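# Stand red block upright, cap it with blue hexagon

## Task

Get the long red block standing upright on one of its ends, then put the blue hexagonal block on top of it and release both so they stay that way.

## Robot and tools

Robot: two arms, left_arm and right_arm, each with a two-finger gripper and a wrist camera. Scene frame: origin at table height midway between the nominal bases, +x away from the robot over the table, +y toward left_arm, +z up. Calibrated bases in the scene frame: left_arm at (+0.007, +0.304, 0) m, right_arm at (+0.003, -0.327, 0) m, both nearly unrotated (tiny yaw), with up along base +z. Arm names do not match image left/right.

Frames: each arm reports end_effector_position (metres) and end_effector_quat_wxyz in its own base frame. That position is the point between the finger pads, about 1 cm short of the fingertips. Gripper +z runs along the fingers; fingers open and close along gripper y. Motion offsets are expressed along the axes of that arm's current Hand target. Fixed cameras and the table use the scene frame. Reported poses can be off by a few cm, more at long reach.

execute_actions(actions, cameras): actions is a list of actions; each action is a table of up to 15 rows, one row per 1/30 s step; if shorter, its last row repeats to fill 15 steps. Every row has 14 numbers in [-1, 1]: left_arm dx, dy, dz, rx, ry, rz, opening, then right_arm the same seven. The six pose numbers are an offset from the Hand target held when the action began (every row counts from that same start, not from the row before); 1.0 equals 0.6 m or 180 degrees, and rx, ry, rz form one rotation vector. Sending the same offset again moves further. All zeros in the six pose numbers re-commands the current Hand target. opening is absolute: +1 fully open (0.094 m), -1 closed; it is always a command, so resend the present value to keep a gripper unchanged. An empty actions list just reports state and images. cameras: list of names, ["all"], or [] for none; omitted means all for an empty list, none otherwise.

move(target, speed, blend, opening_speed, blocking, cameras): target is one 14-number row or up to 15 rows, same layout and scale; every row is an offset from the Hand targets at the start of the move, not from the previous row. Paths are straight, all arms finish together, last 0.5 s to 10 s (cut off at 10 s). speed: top path speed in m/s, 0.002 to 2.9, default 0.25 (rotation up to twice that in rad/s), one value or one per target. blend: corner rounding in metres per target, default 0. opening_speed: fingers' rate per second on the -1..1 scale, at least 0.2. First-row openings start at once; later rows' openings are applied on arrival once everything rests. blocking=false returns after about 0.5 s while the move continues. No obstacle avoidance. Do not route a gripper near its own arm's base (shoulder posture may flip); go around. Faster moves hit harder and stray more. The result adds a move: line with the ending (done, off_target, moving, held, fault) and limits (paced = commanded pose clipped; held = steps withheld). done means at rest within 10 mm and 2 degrees.

wait(seconds 0 to 10, cameras): lets time pass with last commands held; a running move continues. stop(cameras): brakes a running move. zoom_image(camera, region [x0, y0, x1, y1], at most 504x504 px) enlarges part of the newest image of cam_high, cam_low, cam_left_wrist or cam_right_wrist (each 896x504). read_manual(section) gives licence text only. finished_scene(scene) ends the scene irreversibly; call it only once the stack is stable and released.

Result lines: Hand target is the last commanded pose after clipping; next offsets count from it. Tool commands shows present gripper commands. grip_measured gives finger opening on the command scale (empty reads up to ~2.7 mm too wide; on a firmly squeezed hard part it reads a few mm narrower than the part). The last Joint positions number per arm is the opening in metres. Joint velocities may say within noise. Joint torques include the arm's own weight; positive toward larger joint values; joints 1 to 3 wrap sign beyond ±28 N m. Motor temperatures: MOTOR HOT from 75 °C, at 90 °C an over-temperature fault folds that arm and disables it, at 100 °C it collapses. Holding loads, stretched poses and pushing into unreachable targets heat motors.

Control behaviour: orientation is clipped each step to within 40 degrees of the measured one. Grippers often rest about a centimetre off the target from friction and gravity; a fresh command (even zeros) retries, otherwise send the remaining distance as an offset. An arm blocked by an object keeps pushing; relieve it by commanding a target back beyond where the gripper sits. A clearance check may hold commands bringing arms close, but not gripper-to-gripper contact. The world keeps running while you think, so moves continue.

Gripping: the gripper presses at full force (roughly 50-64 N per pad) once commanded about 0.05 below the touch reading (0.11 for small or round parts). Release by commanding well above grip_measured. Wrist camera frame: +z forward, +x right, +y down in the image.

Avoid: dropping parts, releasing them while moving, slamming, hard hits or heavy pushes, arms striking or gripping each other, and anything leaving the table (failure). Camera cables touching objects count as contact. Loose objects may occasionally get a small random nudge; recheck before finishing.

Each tool is called after "Request:" by a JSON object that holds its "op" and its "data".

## Session

Request:
{"op": "execute_actions", "data": {"actions": []}}

Scene clock: 0.00 s.
left_arm: end_effector_position=(+0.3949, +0.0325, +0.0973) grip_measured=+1.000 end_effector_quat_wxyz=(+0.564, -0.076, +0.819, +0.071) | right_arm: end_effector_position=(+0.4019, -0.0186, +0.1032) grip_measured=+1.000 end_effector_quat_wxyz=(+0.600, +0.040, +0.799, +0.019)
Joint positions: left_arm=[-0.019 1.528 0.393 0.765 -0.221 -0.053 0.094] | right_arm=[-0.072 1.585 0.363 0.939 -0.052 0.067 0.094]
Joint velocities: within noise
Joint torques (N m): no reading
Motor temperatures (°C): left_arm=[31 37 36 37 30 31 28] | right_arm=[28 36 39 41 32 31 31]
Heat: left arm: 37 °C; right arm: 41 °C.
Hand target: left_arm +0.3972, +0.0327, +0.1035; +0.572, -0.077, +0.814, +0.071 | right_arm +0.4053, -0.0189, +0.1125; +0.611, +0.038, +0.791, +0.019
Tool commands: left_gripper/opening=+1.0 right_gripper/opening=+1.0

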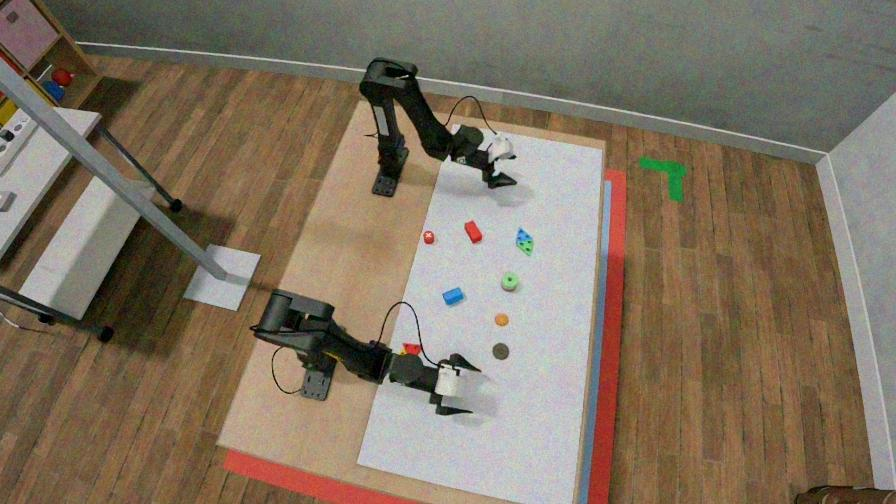

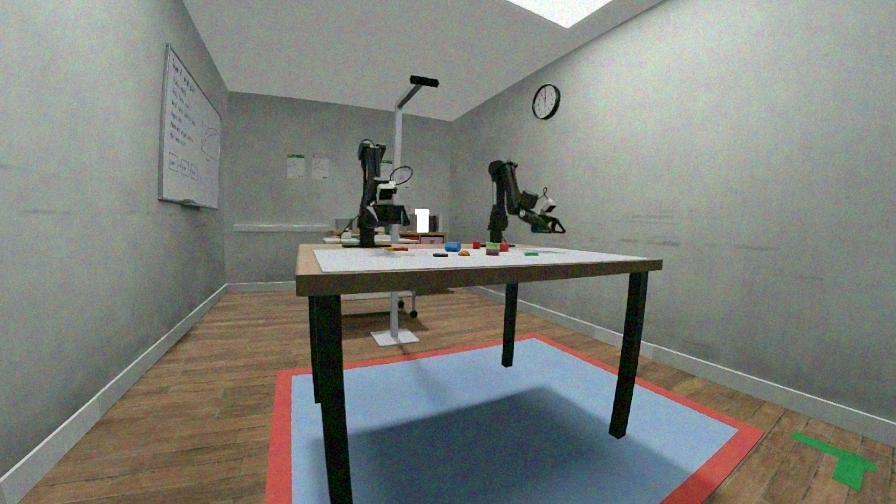

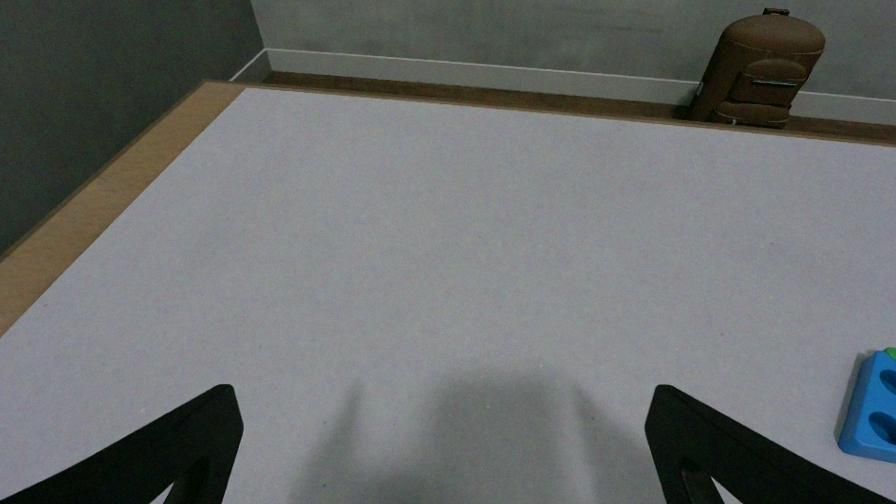

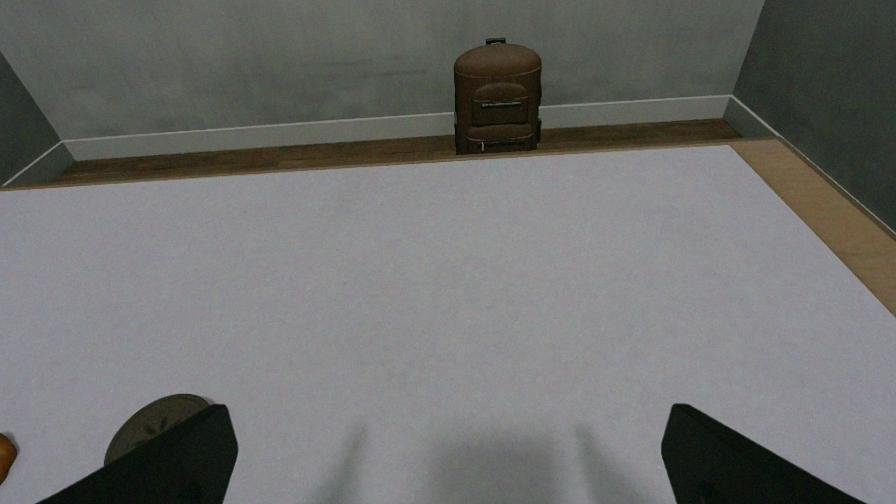

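Request:
{"op": "zoom_image", "data": {"camera": "cam_high", "region": [400, 200, 560, 320]}}

Request:
{"op": "zoom_image", "data": {"camera": "cam_low", "region": [380, 210, 560, 280]}}

Scaled by 3.150 from the camera's 896x504 image, which has a finer 1280x720 frame.

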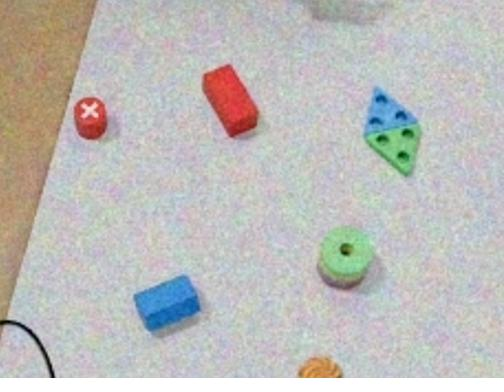

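Scaled by 2.800 from the camera's 896x504 image, which has a finer 1280x720 frame.

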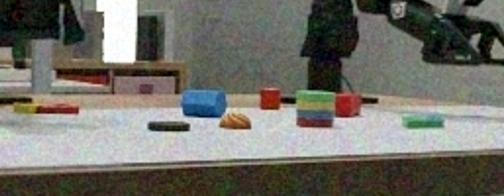

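Request:
{"op": "move", "data": {"target": [-0.002,-0.2435,-0.2935,0.274,0.220,0.239,1,0.0177,0.3753,-0.2657,-0.166,0.2755,-0.170,1], "cameras": ["all"], "speed": 0.4}}

Scene clock: 24.10 s.
left_arm: end_effector_position=(+0.2635, -0.1408, +0.1526) grip_measured=+1.000 end_effector_quat_wxyz=(+0.187, +0.421, +0.883, -0.089) | right_arm: end_effector_position=(+0.2533, +0.2032, +0.1509) grip_measured=+1.000 end_effector_quat_wxyz=(+0.198, -0.328, +0.922, +0.065)
Joint positions: left_arm=[-0.375 1.328 1.112 -0.987 0.2 0.477 0.094] | right_arm=[0.677 1.386 1.145 -0.911 0.007 -0.007 0.094]
Joint torques (N m): left_arm=[-0.39 -4.53 7.68 0.69 0.25 0.14] | right_arm=[0.38 -3.48 8.83 0.86 -0.07 0.09]
Heat: left arm: 40 °C; right arm: 45 °C.
Hand target: left_arm +0.2660, -0.1459, +0.1602; +0.194, +0.428, +0.877, -0.095 | right_arm +0.2570, +0.2093, +0.1600; +0.204, -0.326, +0.920, +0.072
Off the commanded pose: left_arm 0.009 m, 2 deg | right_arm 0.011 m, 1 deg.
move: off_target (right_arm)
camera_calibration:
cam_left_wrist: T_world_to_cam=[[-0.78984, -0.612959, 0.0208317, 0.119763], [-0.612424, 0.790068, 0.0270085, 0.307847], [-0.0330136, 0.00857459, -0.999418, 0.249204], [0, 0, 0, 1]] pos_world=[0.291354, -0.171947, 0.23825]
cam_right_wrist: T_world_to_cam=[[0.622293, -0.782744, 0.00799818, 0.00108241], [-0.782783, -0.62224, 0.00823024, 0.363919], [-0.00146538, -0.0113825, -0.999934, 0.239558], [0, 0, 0, 1]] pos_world=[0.284547, 0.230019, 0.236539]

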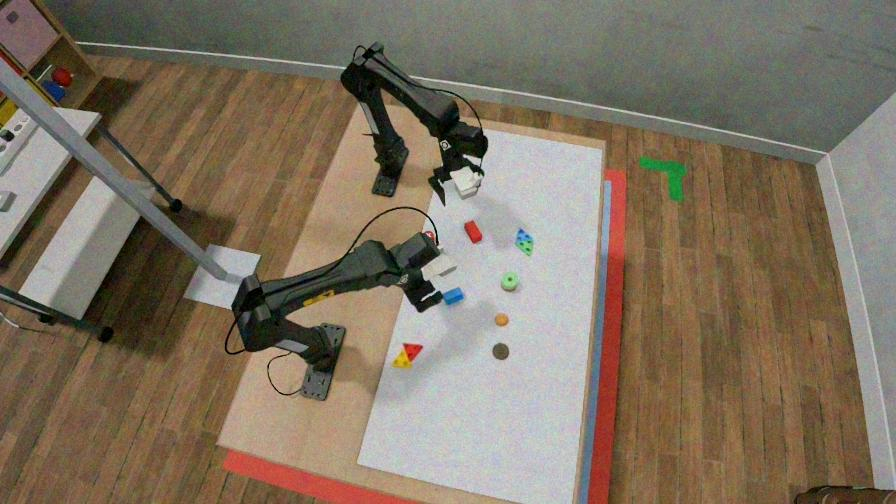

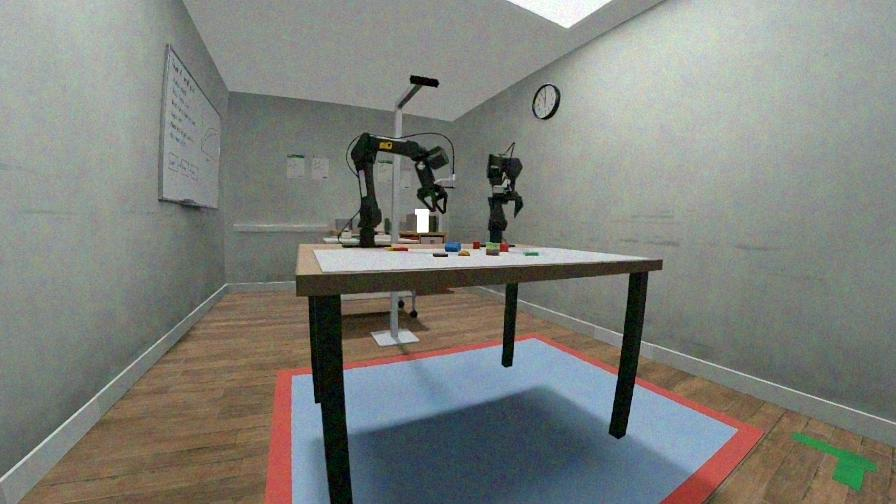

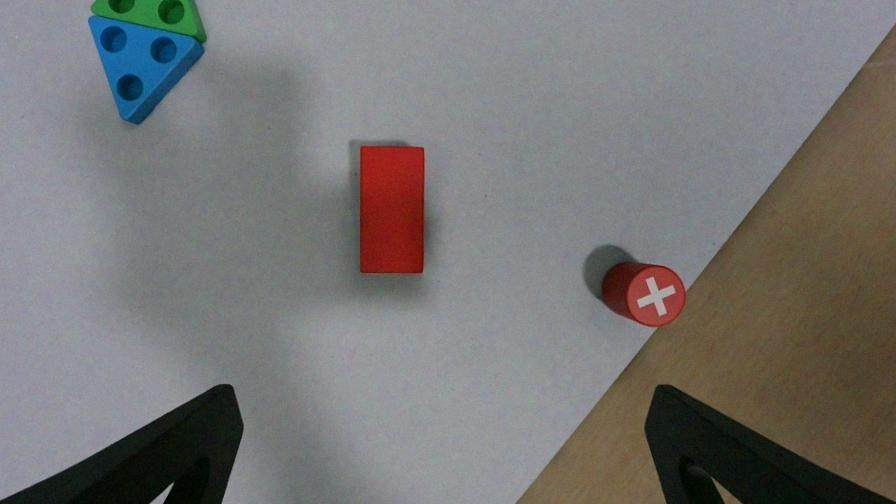

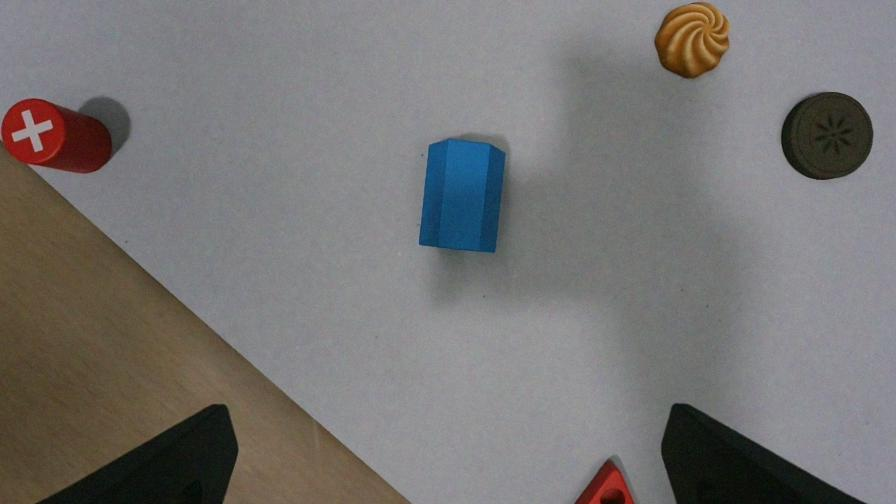

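Request:
{"op": "zoom_image", "data": {"camera": "cam_right_wrist", "region": [390, 110, 550, 280]}}

Request:
{"op": "zoom_image", "data": {"camera": "cam_left_wrist", "region": [320, 120, 480, 290]}}

Scaled by 2.965 from the camera's 896x504 image, which has a finer 1280x720 frame.

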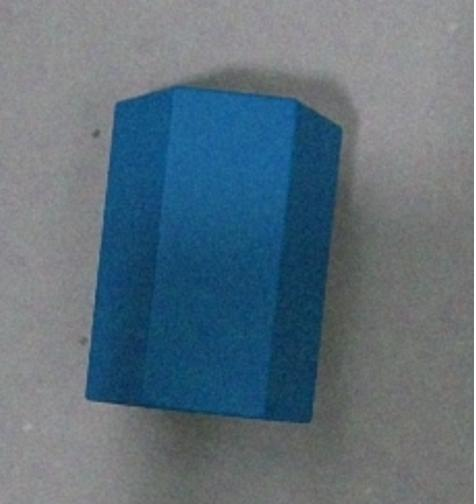

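Scaled by 2.965 from the camera's 896x504 image, which has a finer 1280x720 frame.

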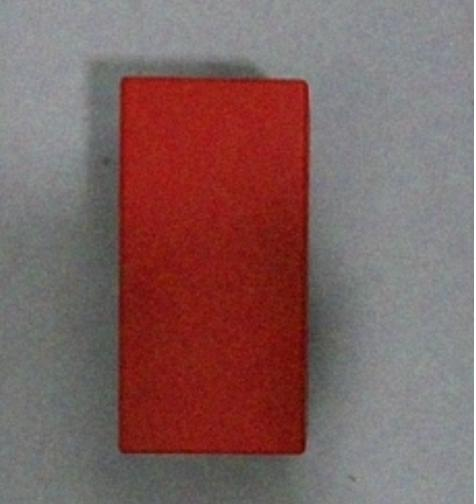

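Request:
{"op": "move", "data": {"target": [-0.0442,0.0445,0.168,0,0.222,0,0.4,-0.0463,-0.0162,0.132,0.1158,0.1047,0.5228,0.8], "cameras": ["all"], "speed": 0.4}}

Scene clock: 41.00 s.
left_arm: end_effector_position=(+0.3254, -0.1800, +0.0788) grip_measured=+0.402 end_effector_quat_wxyz=(-0.119, +0.436, +0.891, +0.052) | right_arm: end_effector_position=(+0.3054, +0.2380, +0.0988) grip_measured=+0.803 end_effector_quat_wxyz=(+0.002, +0.470, +0.883, +0.003)
Joint positions: left_arm=[-0.547 2.225 1.948 -1.542 -0.082 0.353 0.066] | right_arm=[0.66 2.014 1.735 -1.283 0.001 1.637 0.085]
Joint torques (N m): left_arm=[-0.44 -11.36 6.5 -0.44 -0.1 -0.09] | right_arm=[-0.43 -7.46 7.88 0.16 -0.02 0.1]
Motor temperatures (°C): left_arm=[31 38 39 38 30 30 28] | right_arm=[27 38 46 42 32 30 30]
Heat: left arm: 39 °C; right arm: 46 °C.
Hand target: left_arm +0.3279, -0.1821, +0.0800; -0.117, +0.435, +0.891, +0.057 | right_arm +0.3086, +0.2385, +0.0999; +0.000, +0.476, +0.880, +0.000
Off the commanded pose: left_arm 0.003 m, 1 deg | right_arm 0.004 m, 1 deg.
move: done
camera_calibration:
cam_left_wrist: T_world_to_cam=[[-0.790009, -0.611747, 0.0406372, 0.144869], [-0.445514, 0.618343, 0.647432, 0.244627], [-0.421193, 0.493373, -0.761039, 0.372628], [0, 0, 0, 1]] pos_world=[0.38038, -0.246485, 0.119318]
cam_right_wrist: T_world_to_cam=[[-0.834151, -0.551505, -0.00580695, 0.387368], [-0.504043, 0.758006, 0.413965, -0.0268871], [-0.223902, 0.348237, -0.910274, 0.161444], [0, 0, 0, 1]] pos_world=[0.345719, 0.177796, 0.160338]

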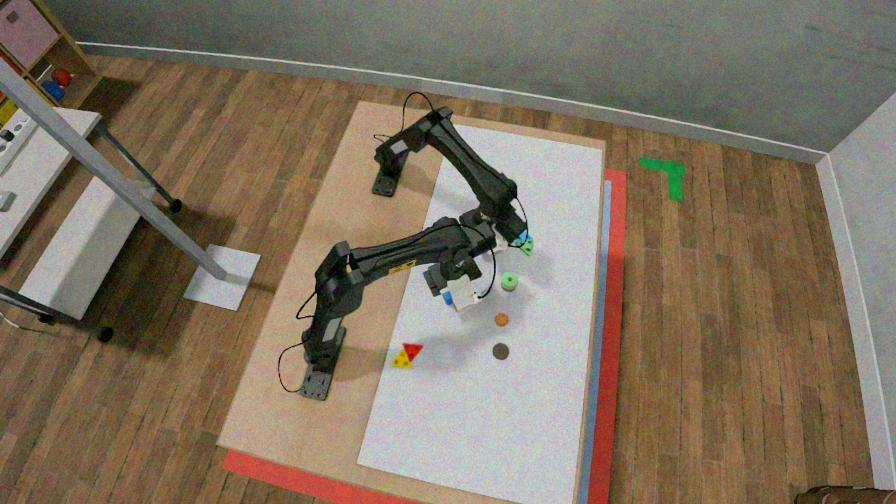

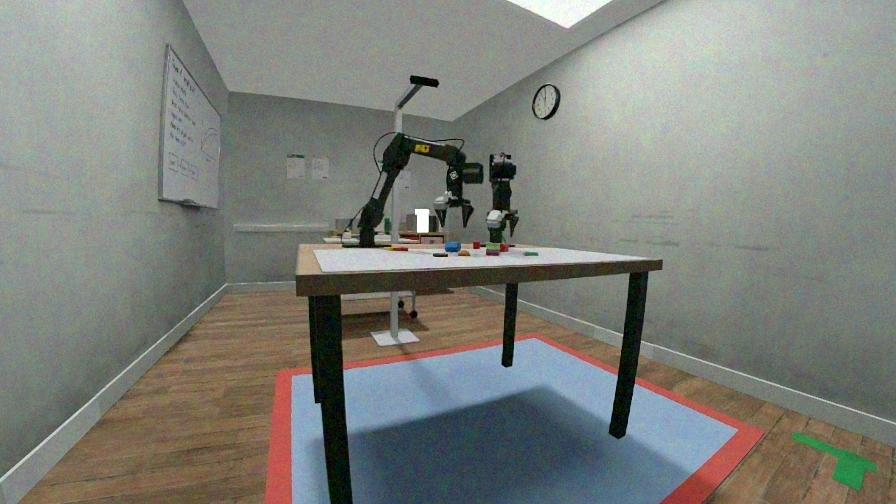

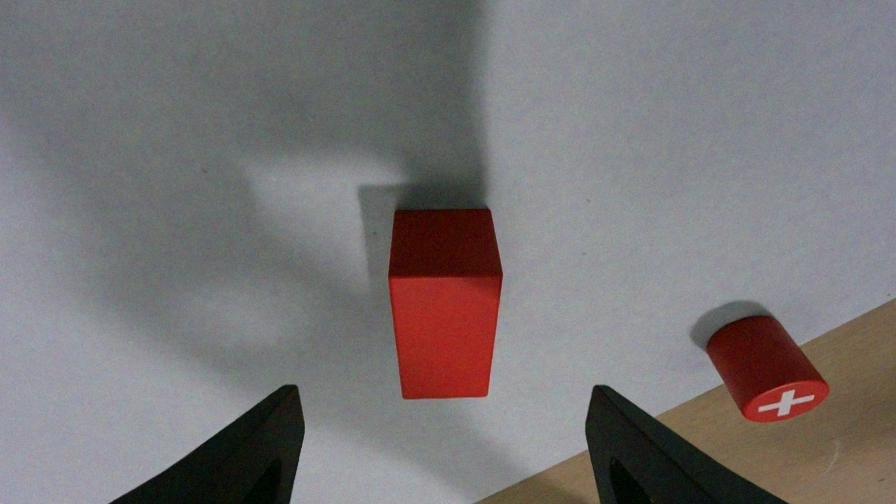

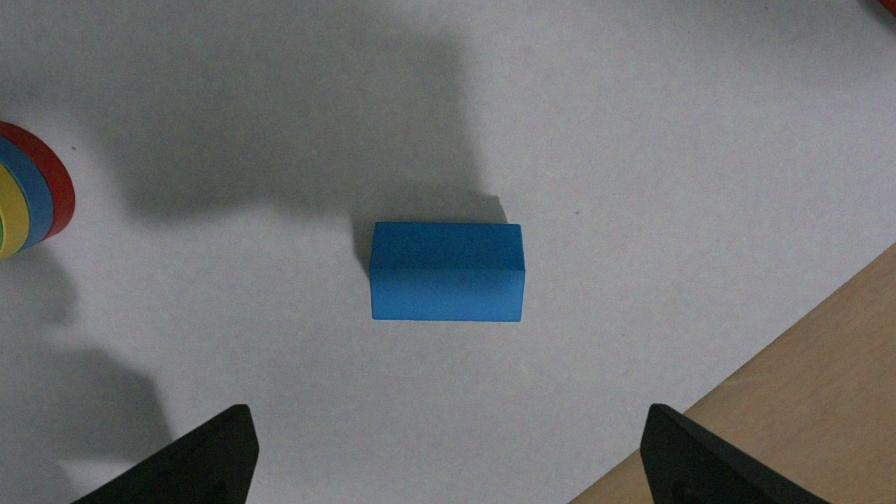

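Request:
{"op": "move", "data": {"target": [0.003,0,0.0527,0,0,0,0.4,0,0,0.1367,0,0,0,0.8], "cameras": ["cam_left_wrist","cam_right_wrist","cam_low"], "speed": 0.15}}

Scene clock: 52.17 s.
left_arm: end_effector_position=(+0.3189, -0.1756, +0.0456) grip_measured=+0.402 end_effector_quat_wxyz=(-0.128, +0.436, +0.889, +0.054) | right_arm: end_effector_position=(+0.3074, +0.2397, +0.0231) grip_measured=+0.803 end_effector_quat_wxyz=(+0.001, +0.470, +0.883, +0.002)
Joint positions: left_arm=[-0.547 2.225 1.811 -1.423 -0.084 0.353 0.066] | right_arm=[0.66 2.08 1.527 -1.012 0 1.638 0.085]
Joint torques (N m): left_arm=[0.24 -13.57 4.22 -0.28 -0.1 0.01] | right_arm=[-0.42 -8.27 5.07 0.42 0 0.1]
Heat: left arm: 40 °C; right arm: 47 °C.
Hand target: left_arm +0.3218, -0.1743, +0.0499; -0.117, +0.435, +0.891, +0.057 | right_arm +0.3088, +0.2386, +0.0179; +0.000, +0.475, +0.880, +0.000
Off the commanded pose: left_arm 0.005 m, 1 deg | right_arm 0.005 m, 1 deg.
move: done
camera_calibration:
cam_left_wrist: T_world_to_cam=[[-0.789776, -0.61176, 0.0447504, 0.143557], [-0.436145, 0.61136, 0.660315, 0.255728], [-0.431313, 0.501984, -0.749654, 0.346711], [0, 0, 0, 1]] pos_world=[0.374454, -0.242563, 0.0846277]
cam_right_wrist: T_world_to_cam=[[-0.834637, -0.550792, -0.00309046, 0.389482], [-0.502332, 0.758876, 0.414451, 0.0033925], [-0.225931, 0.347468, -0.910066, 0.0931142], [0, 0, 0, 1]] pos_world=[0.347817, 0.179595, 0.0845377]
Images, in order (width x height): cam_low 896x504, cam_left_wrist 896x504, cam_right_wrist 896x504.

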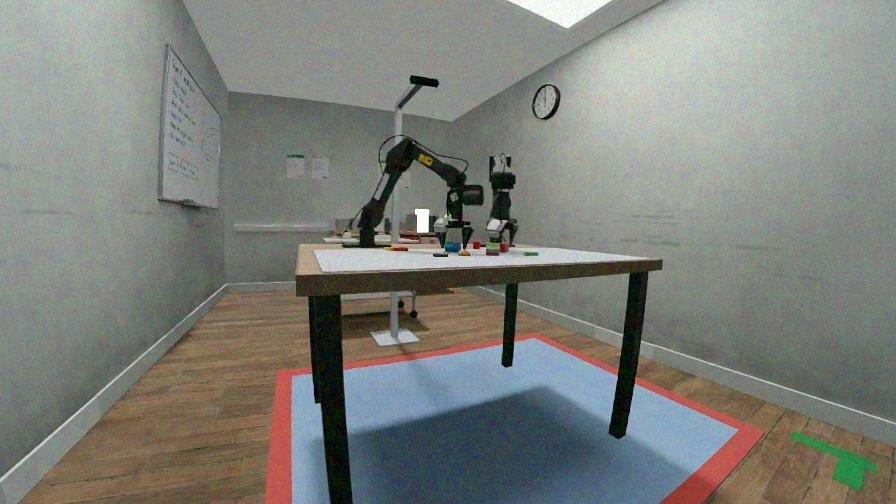

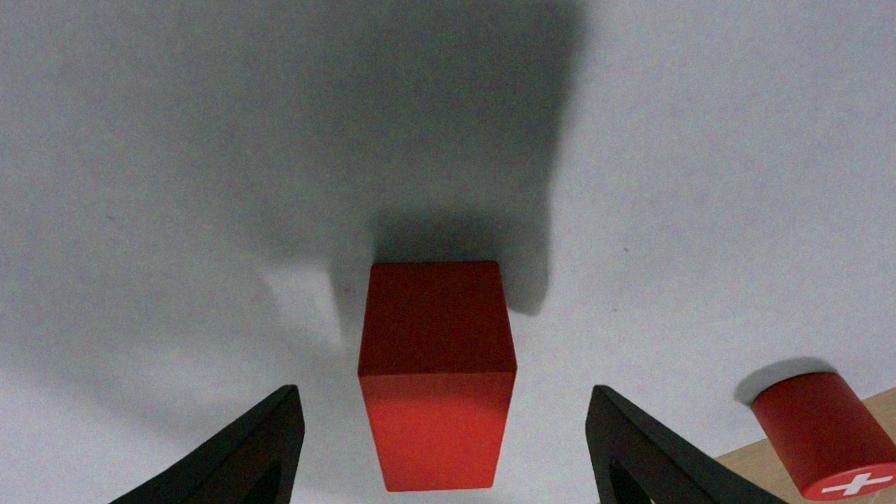

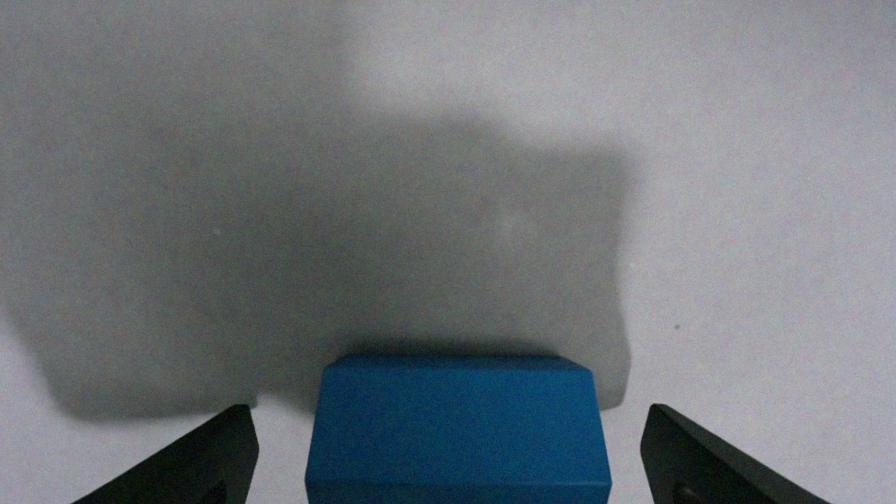

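Request:
{"op": "move", "data": {"target": [[-0.0097,0,0.0362,0,0,0,0.4,0,0,0.0085,0,0,0,0.8],[-0.0097,0,0.0362,0,0,0,-0.5,0,0,0.0085,0,0,0,-0.1]], "cameras": ["cam_left_wrist","cam_right_wrist"], "speed": 0.1, "opening_speed": 0.8}}

Scene clock: 64.87 s.
left_arm: end_effector_position=(+0.3205, -0.1764, +0.0296) grip_measured=-0.381 end_effector_quat_wxyz=(-0.118, +0.436, +0.891, +0.054) | right_arm: end_effector_position=(+0.3092, +0.2411, +0.0214) grip_measured=+0.041 end_effector_quat_wxyz=(+0.004, +0.470, +0.883, +0.008)
Joint positions: left_arm=[-0.547 2.225 1.751 -1.343 -0.085 0.353 0.029] | right_arm=[0.66 2.08 1.52 -0.994 0 1.639 0.049]
Joint torques (N m): left_arm=[0.25 -11.96 4.18 -0.24 -0.09 0.01] | right_arm=[-0.43 -7.8 4.74 0.43 0 0.1]
Heat: left arm: 42 °C; right arm: 44 °C.
Hand target: left_arm +0.3219, -0.1743, +0.0274; -0.117, +0.435, +0.891, +0.057 | right_arm +0.3088, +0.2386, +0.0128; +0.000, +0.476, +0.880, +0.000
Off the commanded pose: left_arm 0.003 m, 0 deg | right_arm 0.009 m, 1 deg.
move: done
camera_calibration:
cam_left_wrist: T_world_to_cam=[[-0.790598, -0.611216, 0.03702, 0.145591], [-0.447315, 0.617766, 0.646742, 0.272629], [-0.418168, 0.494753, -0.76181, 0.330567], [0, 0, 0, 1]] pos_world=[0.375288, -0.242982, 0.0701192]
cam_right_wrist: T_world_to_cam=[[-0.834743, -0.550449, -0.014502, 0.391961], [-0.50582, 0.756125, 0.415236, 0.00558828], [-0.217601, 0.353951, -0.909598, 0.0873764], [0, 0, 0, 1]] pos_world=[0.349026, 0.180602, 0.0828412]
Images, in order (width x height): cam_left_wrist 896x504, cam_right_wrist 896x504.

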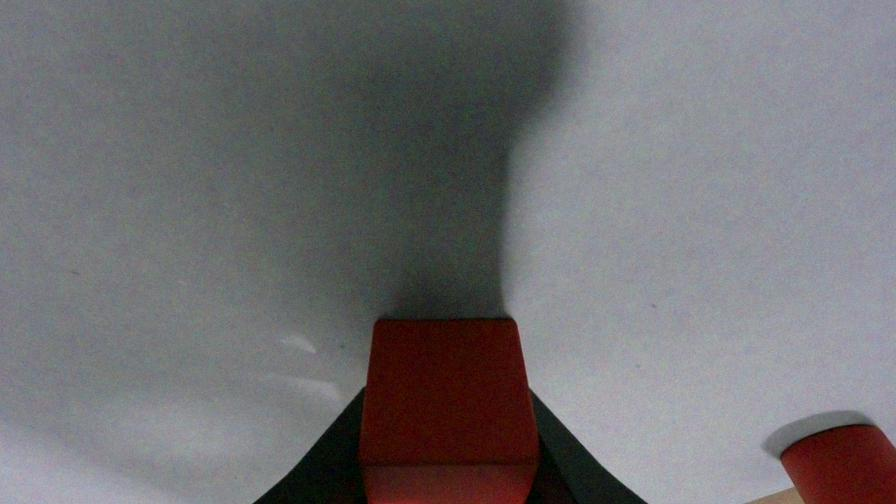

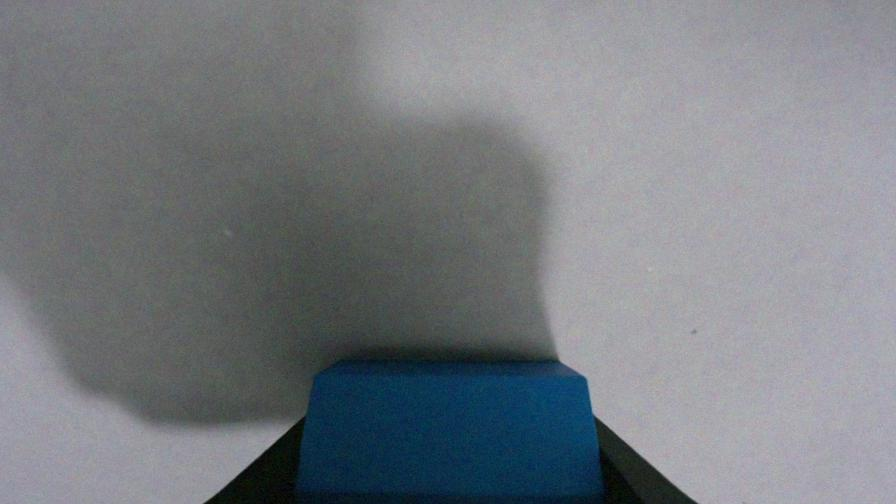

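Request:
{"op": "move", "data": {"target": [[0.0357,0,-0.133,0,0,0,-0.5,0,0,-0.15,0,0,0,-0.1],[-0.1547,-0.1422,-0.1842,0,-0.5,0,-0.5,-0.2615,-0.129,-0.2167,0,0,0,-0.1]], "cameras": ["all"], "speed": [0.2,0.35], "blend": [0.02,0]}}

Scene clock: 72.10 s.
left_arm: end_effector_position=(+0.3266, -0.3178, +0.1081) grip_measured=-0.381 end_effector_quat_wxyz=(+0.541, +0.352, +0.716, -0.265) | right_arm: end_effector_position=(+0.3333, +0.0664, +0.1271) grip_measured=+0.041 end_effector_quat_wxyz=(-0.012, +0.477, +0.879, -0.009)
Joint positions: left_arm=[-0.691 1.754 0.587 0.884 0.212 0.062 0.029] | right_arm=[0.193 1.861 1.636 -1.377 -0.001 1.187 0.049]
Joint velocities: left_arm=[within noise] | right_arm=[-0.012 -0.002 -0.007 -0.154 -0.007 -0.051 -0.001]
Joint torques (N m): left_arm=[-0.5 -7.01 4.52 1.89 -0.03 -0.09] | right_arm=[-0.16 -11.03 5.75 0.12 0.01 -0.06]
Motor temperatures (°C): left_arm=[31 43 38 35 30 30 28] | right_arm=[27 41 43 40 32 30 31]
Heat: left arm: 43 °C; right arm: 43 °C.
Hand target: left_arm +0.3274, -0.3199, +0.1102; +0.547, +0.348, +0.713, -0.267 | right_arm +0.3298, +0.0648, +0.1428; +0.000, +0.475, +0.880, +0.000
Off the commanded pose: left_arm 0.003 m, 1 deg | right_arm 0.016 m, 2 deg.
move: off_target (right_arm)
camera_calibration:
cam_left_wrist: T_world_to_cam=[[-0.809046, -0.587739, -0.00290584, 0.0788773], [-0.38632, 0.535498, -0.750999, 0.4169], [0.442947, -0.606469, -0.660297, -0.179325], [0, 0, 0, 1]] pos_world=[0.304304, -0.285645, 0.194913]
cam_right_wrist: T_world_to_cam=[[-0.842625, -0.537612, 0.0309296, 0.313458], [-0.475569, 0.769867, 0.425605, 0.093783], [-0.252622, 0.343916, -0.90438, 0.262341], [0, 0, 0, 1]] pos_world=[0.375, 0.00609492, 0.187646]

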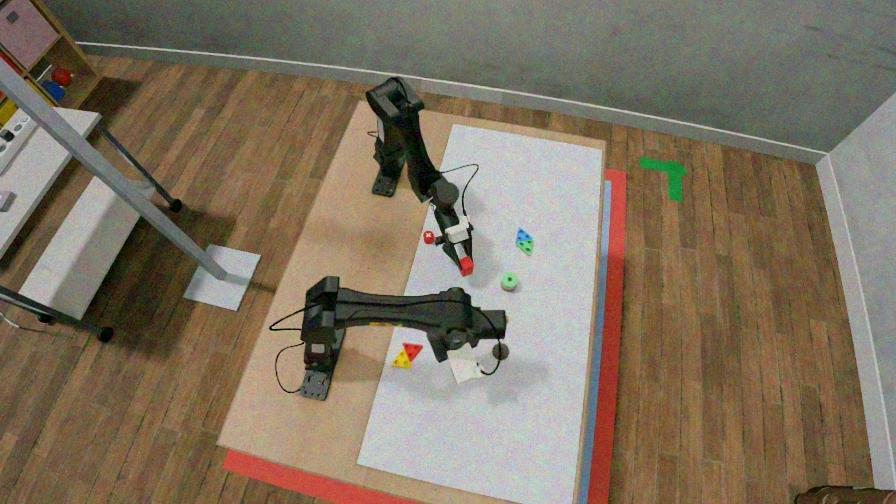

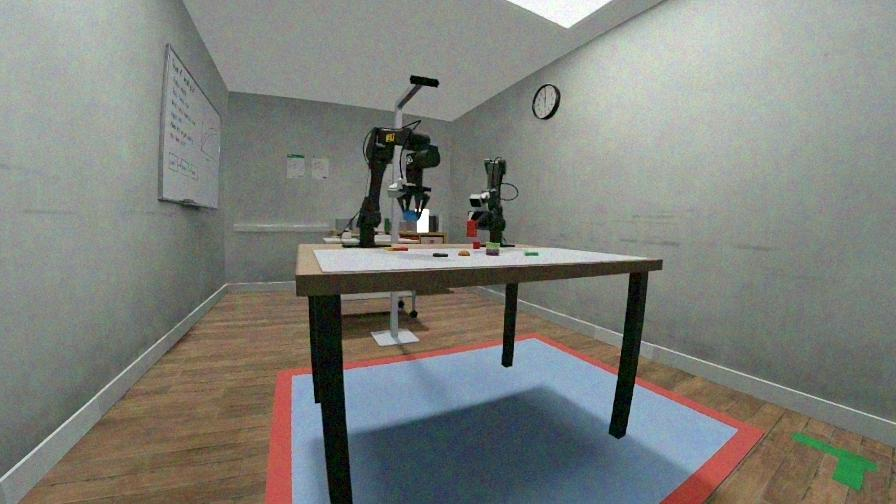

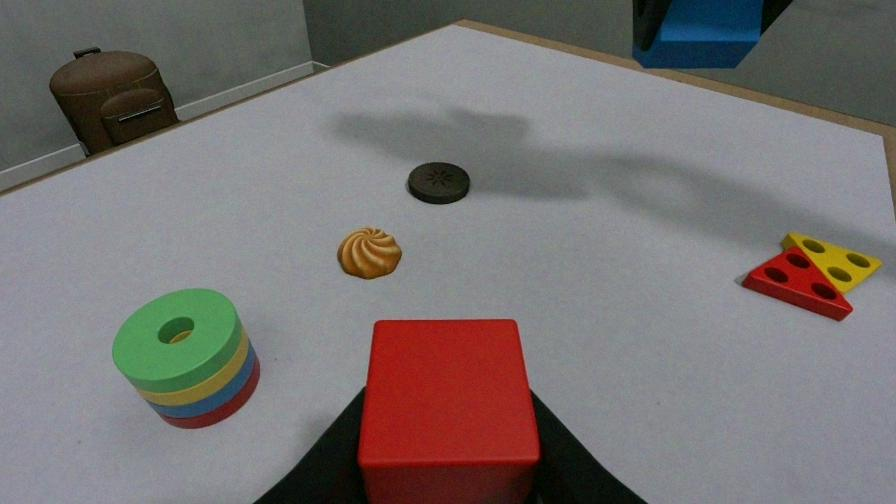

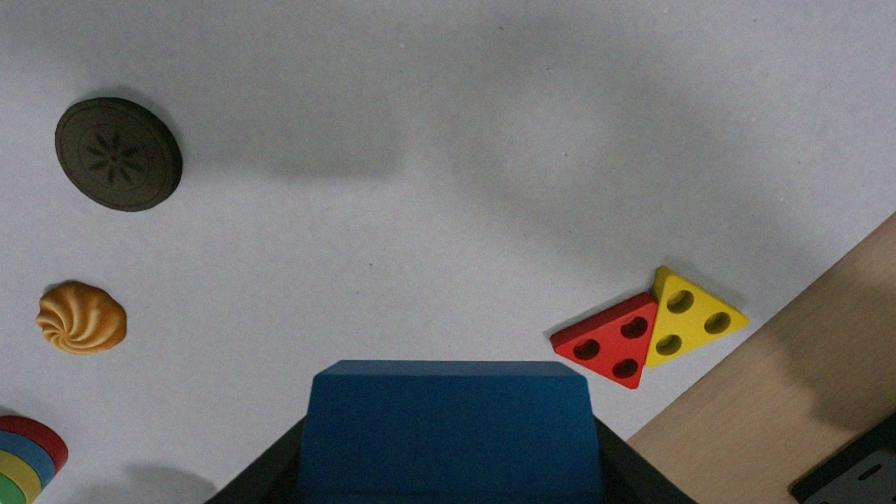

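Request:
{"op": "zoom_image", "data": {"camera": "cam_low", "region": [400, 190, 540, 265]}}

Scaled by 3.600 from the camera's 896x504 image, which has a finer 1280x720 frame.

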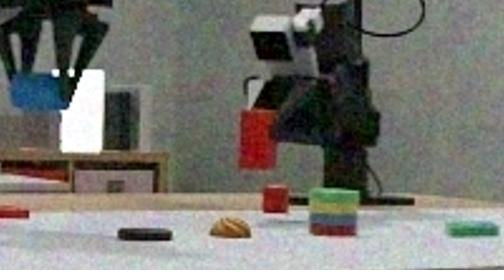

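Request:
{"op": "move", "data": {"target": [0.0708,0,0.019,0,0,0,-0.5,0,0,0,0,0,0,-0.1], "cameras": ["cam_low","cam_left_wrist"], "speed": 0.15}}

Request:
{"op": "zoom_image", "data": {"camera": "cam_low", "region": [430, 210, 530, 265]}}

Scene clock: 75.60 s.
left_arm: end_effector_position=(+0.3275, -0.3185, +0.0650) grip_measured=-0.381 end_effector_quat_wxyz=(+0.542, +0.351, +0.715, -0.265) | right_arm: end_effector_position=(+0.3332, +0.0663, +0.1271) grip_measured=+0.041 end_effector_quat_wxyz=(-0.013, +0.477, +0.879, -0.010)
Joint positions: left_arm=[-0.691 1.953 0.558 1.114 0.212 0.062 0.029] | right_arm=[0.193 1.861 1.636 -1.377 -0.001 1.187 0.049]
Joint torques (N m): left_arm=[-0.53 -7.72 3.4 1.9 -0.03 -0.08] | right_arm=[-0.17 -11.02 5.75 0.12 0.01 -0.05]
Heat: left arm: 42 °C; right arm: 43 °C.
Hand target: left_arm +0.3274, -0.3200, +0.0663; +0.547, +0.348, +0.713, -0.267 | right_arm +0.3298, +0.0648, +0.1428; +0.000, +0.476, +0.880, +0.000
Off the commanded pose: left_arm 0.002 m, 1 deg | right_arm 0.016 m, 2 deg.
move: off_target (right_arm)
camera_calibration:
cam_left_wrist: T_world_to_cam=[[-0.808845, -0.58801, -0.003689, 0.0790057], [-0.384903, 0.53418, -0.752663, 0.384519], [0.444544, -0.607368, -0.658396, -0.209427], [0, 0, 0, 1]] pos_world=[0.305005, -0.286145, 0.151818]
Images, in order (width x height): cam_low 896x504, cam_left_wrist 896x504.

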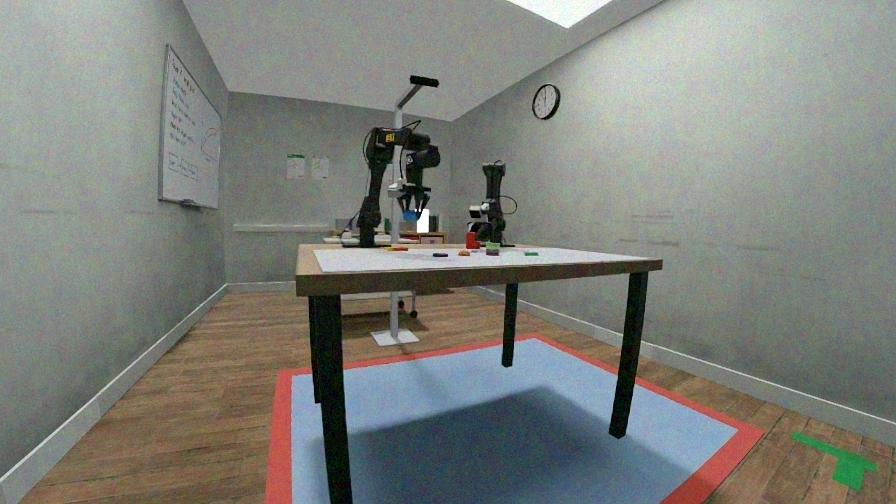

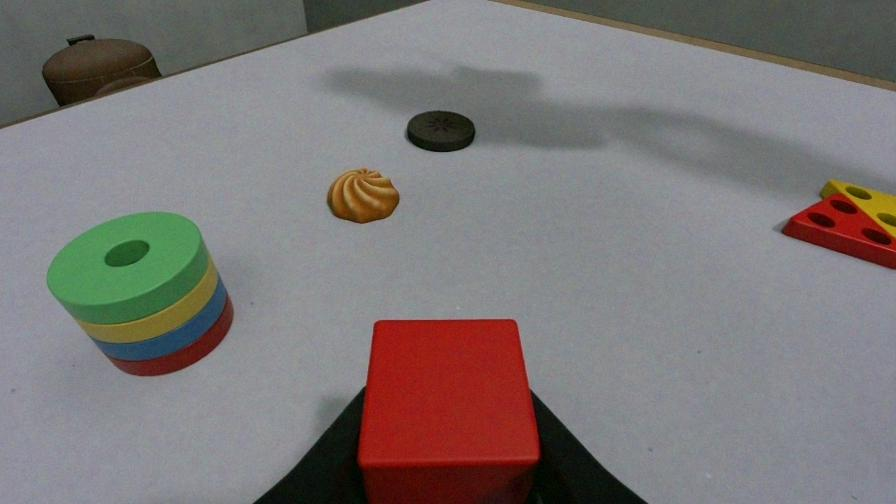

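Scaled by 5.040 from the camera's 896x504 image, which has a finer 1280x720 frame.

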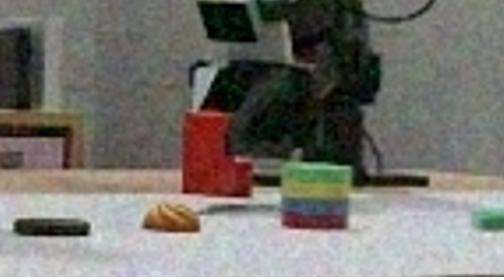

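Request:
{"op": "move", "data": {"target": [0.00805,0,0.0022,0,0,0,-0.5,0,0,0,0,0,0,-0.1], "speed": 0.04}}

Request:
{"op": "move", "data": {"target": [0.00483,0,0.0013,0,0,0,-0.5,0,0,0,0,0,0,-0.1], "speed": 0.04, "cameras": ["cam_low","cam_left_wrist"]}}

Request:
{"op": "zoom_image", "data": {"camera": "cam_low", "region": [430, 210, 530, 265]}}

Scene clock: 77.73 s.
left_arm: end_effector_position=(+0.3278, -0.3187, +0.0608) grip_measured=-0.381 end_effector_quat_wxyz=(+0.543, +0.351, +0.715, -0.266) | right_arm: end_effector_position=(+0.3332, +0.0663, +0.1271) grip_measured=+0.041 end_effector_quat_wxyz=(-0.013, +0.477, +0.879, -0.010)
Joint positions: left_arm=[-0.691 1.976 0.558 1.14 0.212 0.062 0.029] | right_arm=[0.193 1.861 1.636 -1.377 -0.001 1.187 0.049]
Joint torques (N m): left_arm=[-0.51 -7.71 3.23 1.89 -0.03 -0.08] | right_arm=[-0.16 -11.04 5.75 0.13 0.02 -0.06]
Heat: left arm: 42 °C; right arm: 43 °C.
Hand target: left_arm +0.3274, -0.3200, +0.0614; +0.547, +0.348, +0.713, -0.267 | right_arm +0.3298, +0.0648, +0.1428; +0.000, +0.476, +0.880, +0.000
Off the commanded pose: left_arm 0.001 m, 1 deg | right_arm 0.016 m, 2 deg.
move: off_target (right_arm)
camera_calibration:
cam_left_wrist: T_world_to_cam=[[-0.80883, -0.588027, -0.00418435, 0.0791569], [-0.383783, 0.533257, -0.753888, 0.380991], [0.445538, -0.608162, -0.65699, -0.213144], [0, 0, 0, 1]] pos_world=[0.305206, -0.286246, 0.147522]
cam_right_wrist: T_world_to_cam=[[-0.842585, -0.537656, 0.0312412, 0.313303], [-0.475485, 0.769887, 0.425662, 0.0937356], [-0.252912, 0.343802, -0.904343, 0.262327], [0, 0, 0, 1]] pos_world=[0.3749, 0.00609479, 0.187546]

Scene clock: 78.60 s.
left_arm: end_effector_position=(+0.3279, -0.3188, +0.0579) grip_measured=-0.381 end_effector_quat_wxyz=(+0.543, +0.351, +0.715, -0.266) | right_arm: end_effector_position=(+0.3332, +0.0663, +0.1271) grip_measured=+0.041 end_effector_quat_wxyz=(-0.013, +0.477, +0.879, -0.010)
Joint positions: left_arm=[-0.691 1.991 0.558 1.155 0.212 0.062 0.029] | right_arm=[0.193 1.861 1.636 -1.377 -0.001 1.187 0.049]
Joint torques (N m): left_arm=[-0.53 -7.72 3.15 1.91 -0.03 -0.09] | right_arm=[-0.16 -11.03 5.75 0.13 0.01 -0.05]
Heat: left arm: 42 °C; right arm: 43 °C.
Hand target: left_arm +0.3274, -0.3200, +0.0582; +0.547, +0.348, +0.713, -0.267 | right_arm +0.3298, +0.0648, +0.1428; +0.000, +0.476, +0.880, +0.000
Off the commanded pose: left_arm 0.001 m, 1 deg | right_arm 0.016 m, 2 deg.
move: off_target (right_arm)
camera_calibration:
cam_left_wrist: T_world_to_cam=[[-0.808831, -0.588025, -0.00434482, 0.0791101], [-0.383526, 0.533113, -0.754121, 0.378773], [0.445759, -0.60829, -0.656721, -0.215253], [0, 0, 0, 1]] pos_world=[0.305207, -0.286346, 0.144623]
Images, in order (width x height): cam_low 896x504, cam_left_wrist 896x504.

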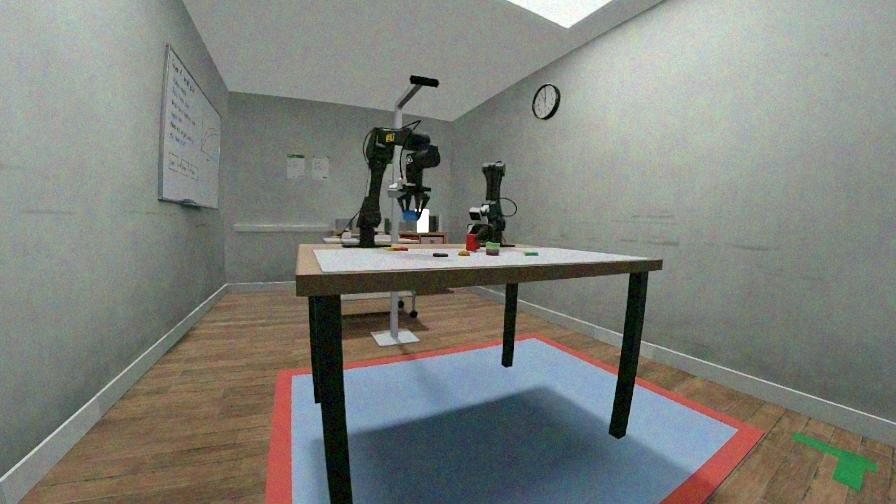

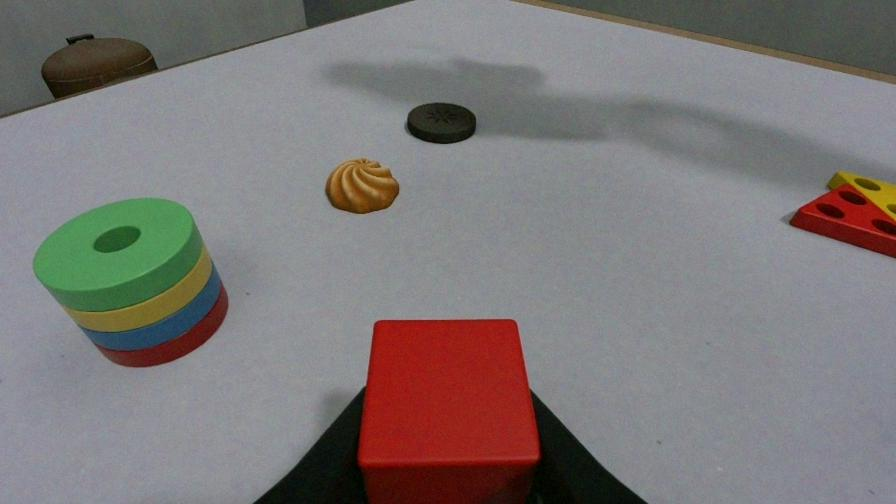

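Scaled by 5.040 from the camera's 896x504 image, which has a finer 1280x720 frame.

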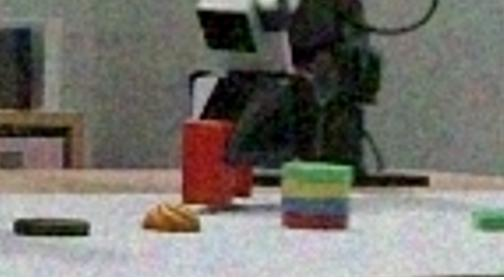

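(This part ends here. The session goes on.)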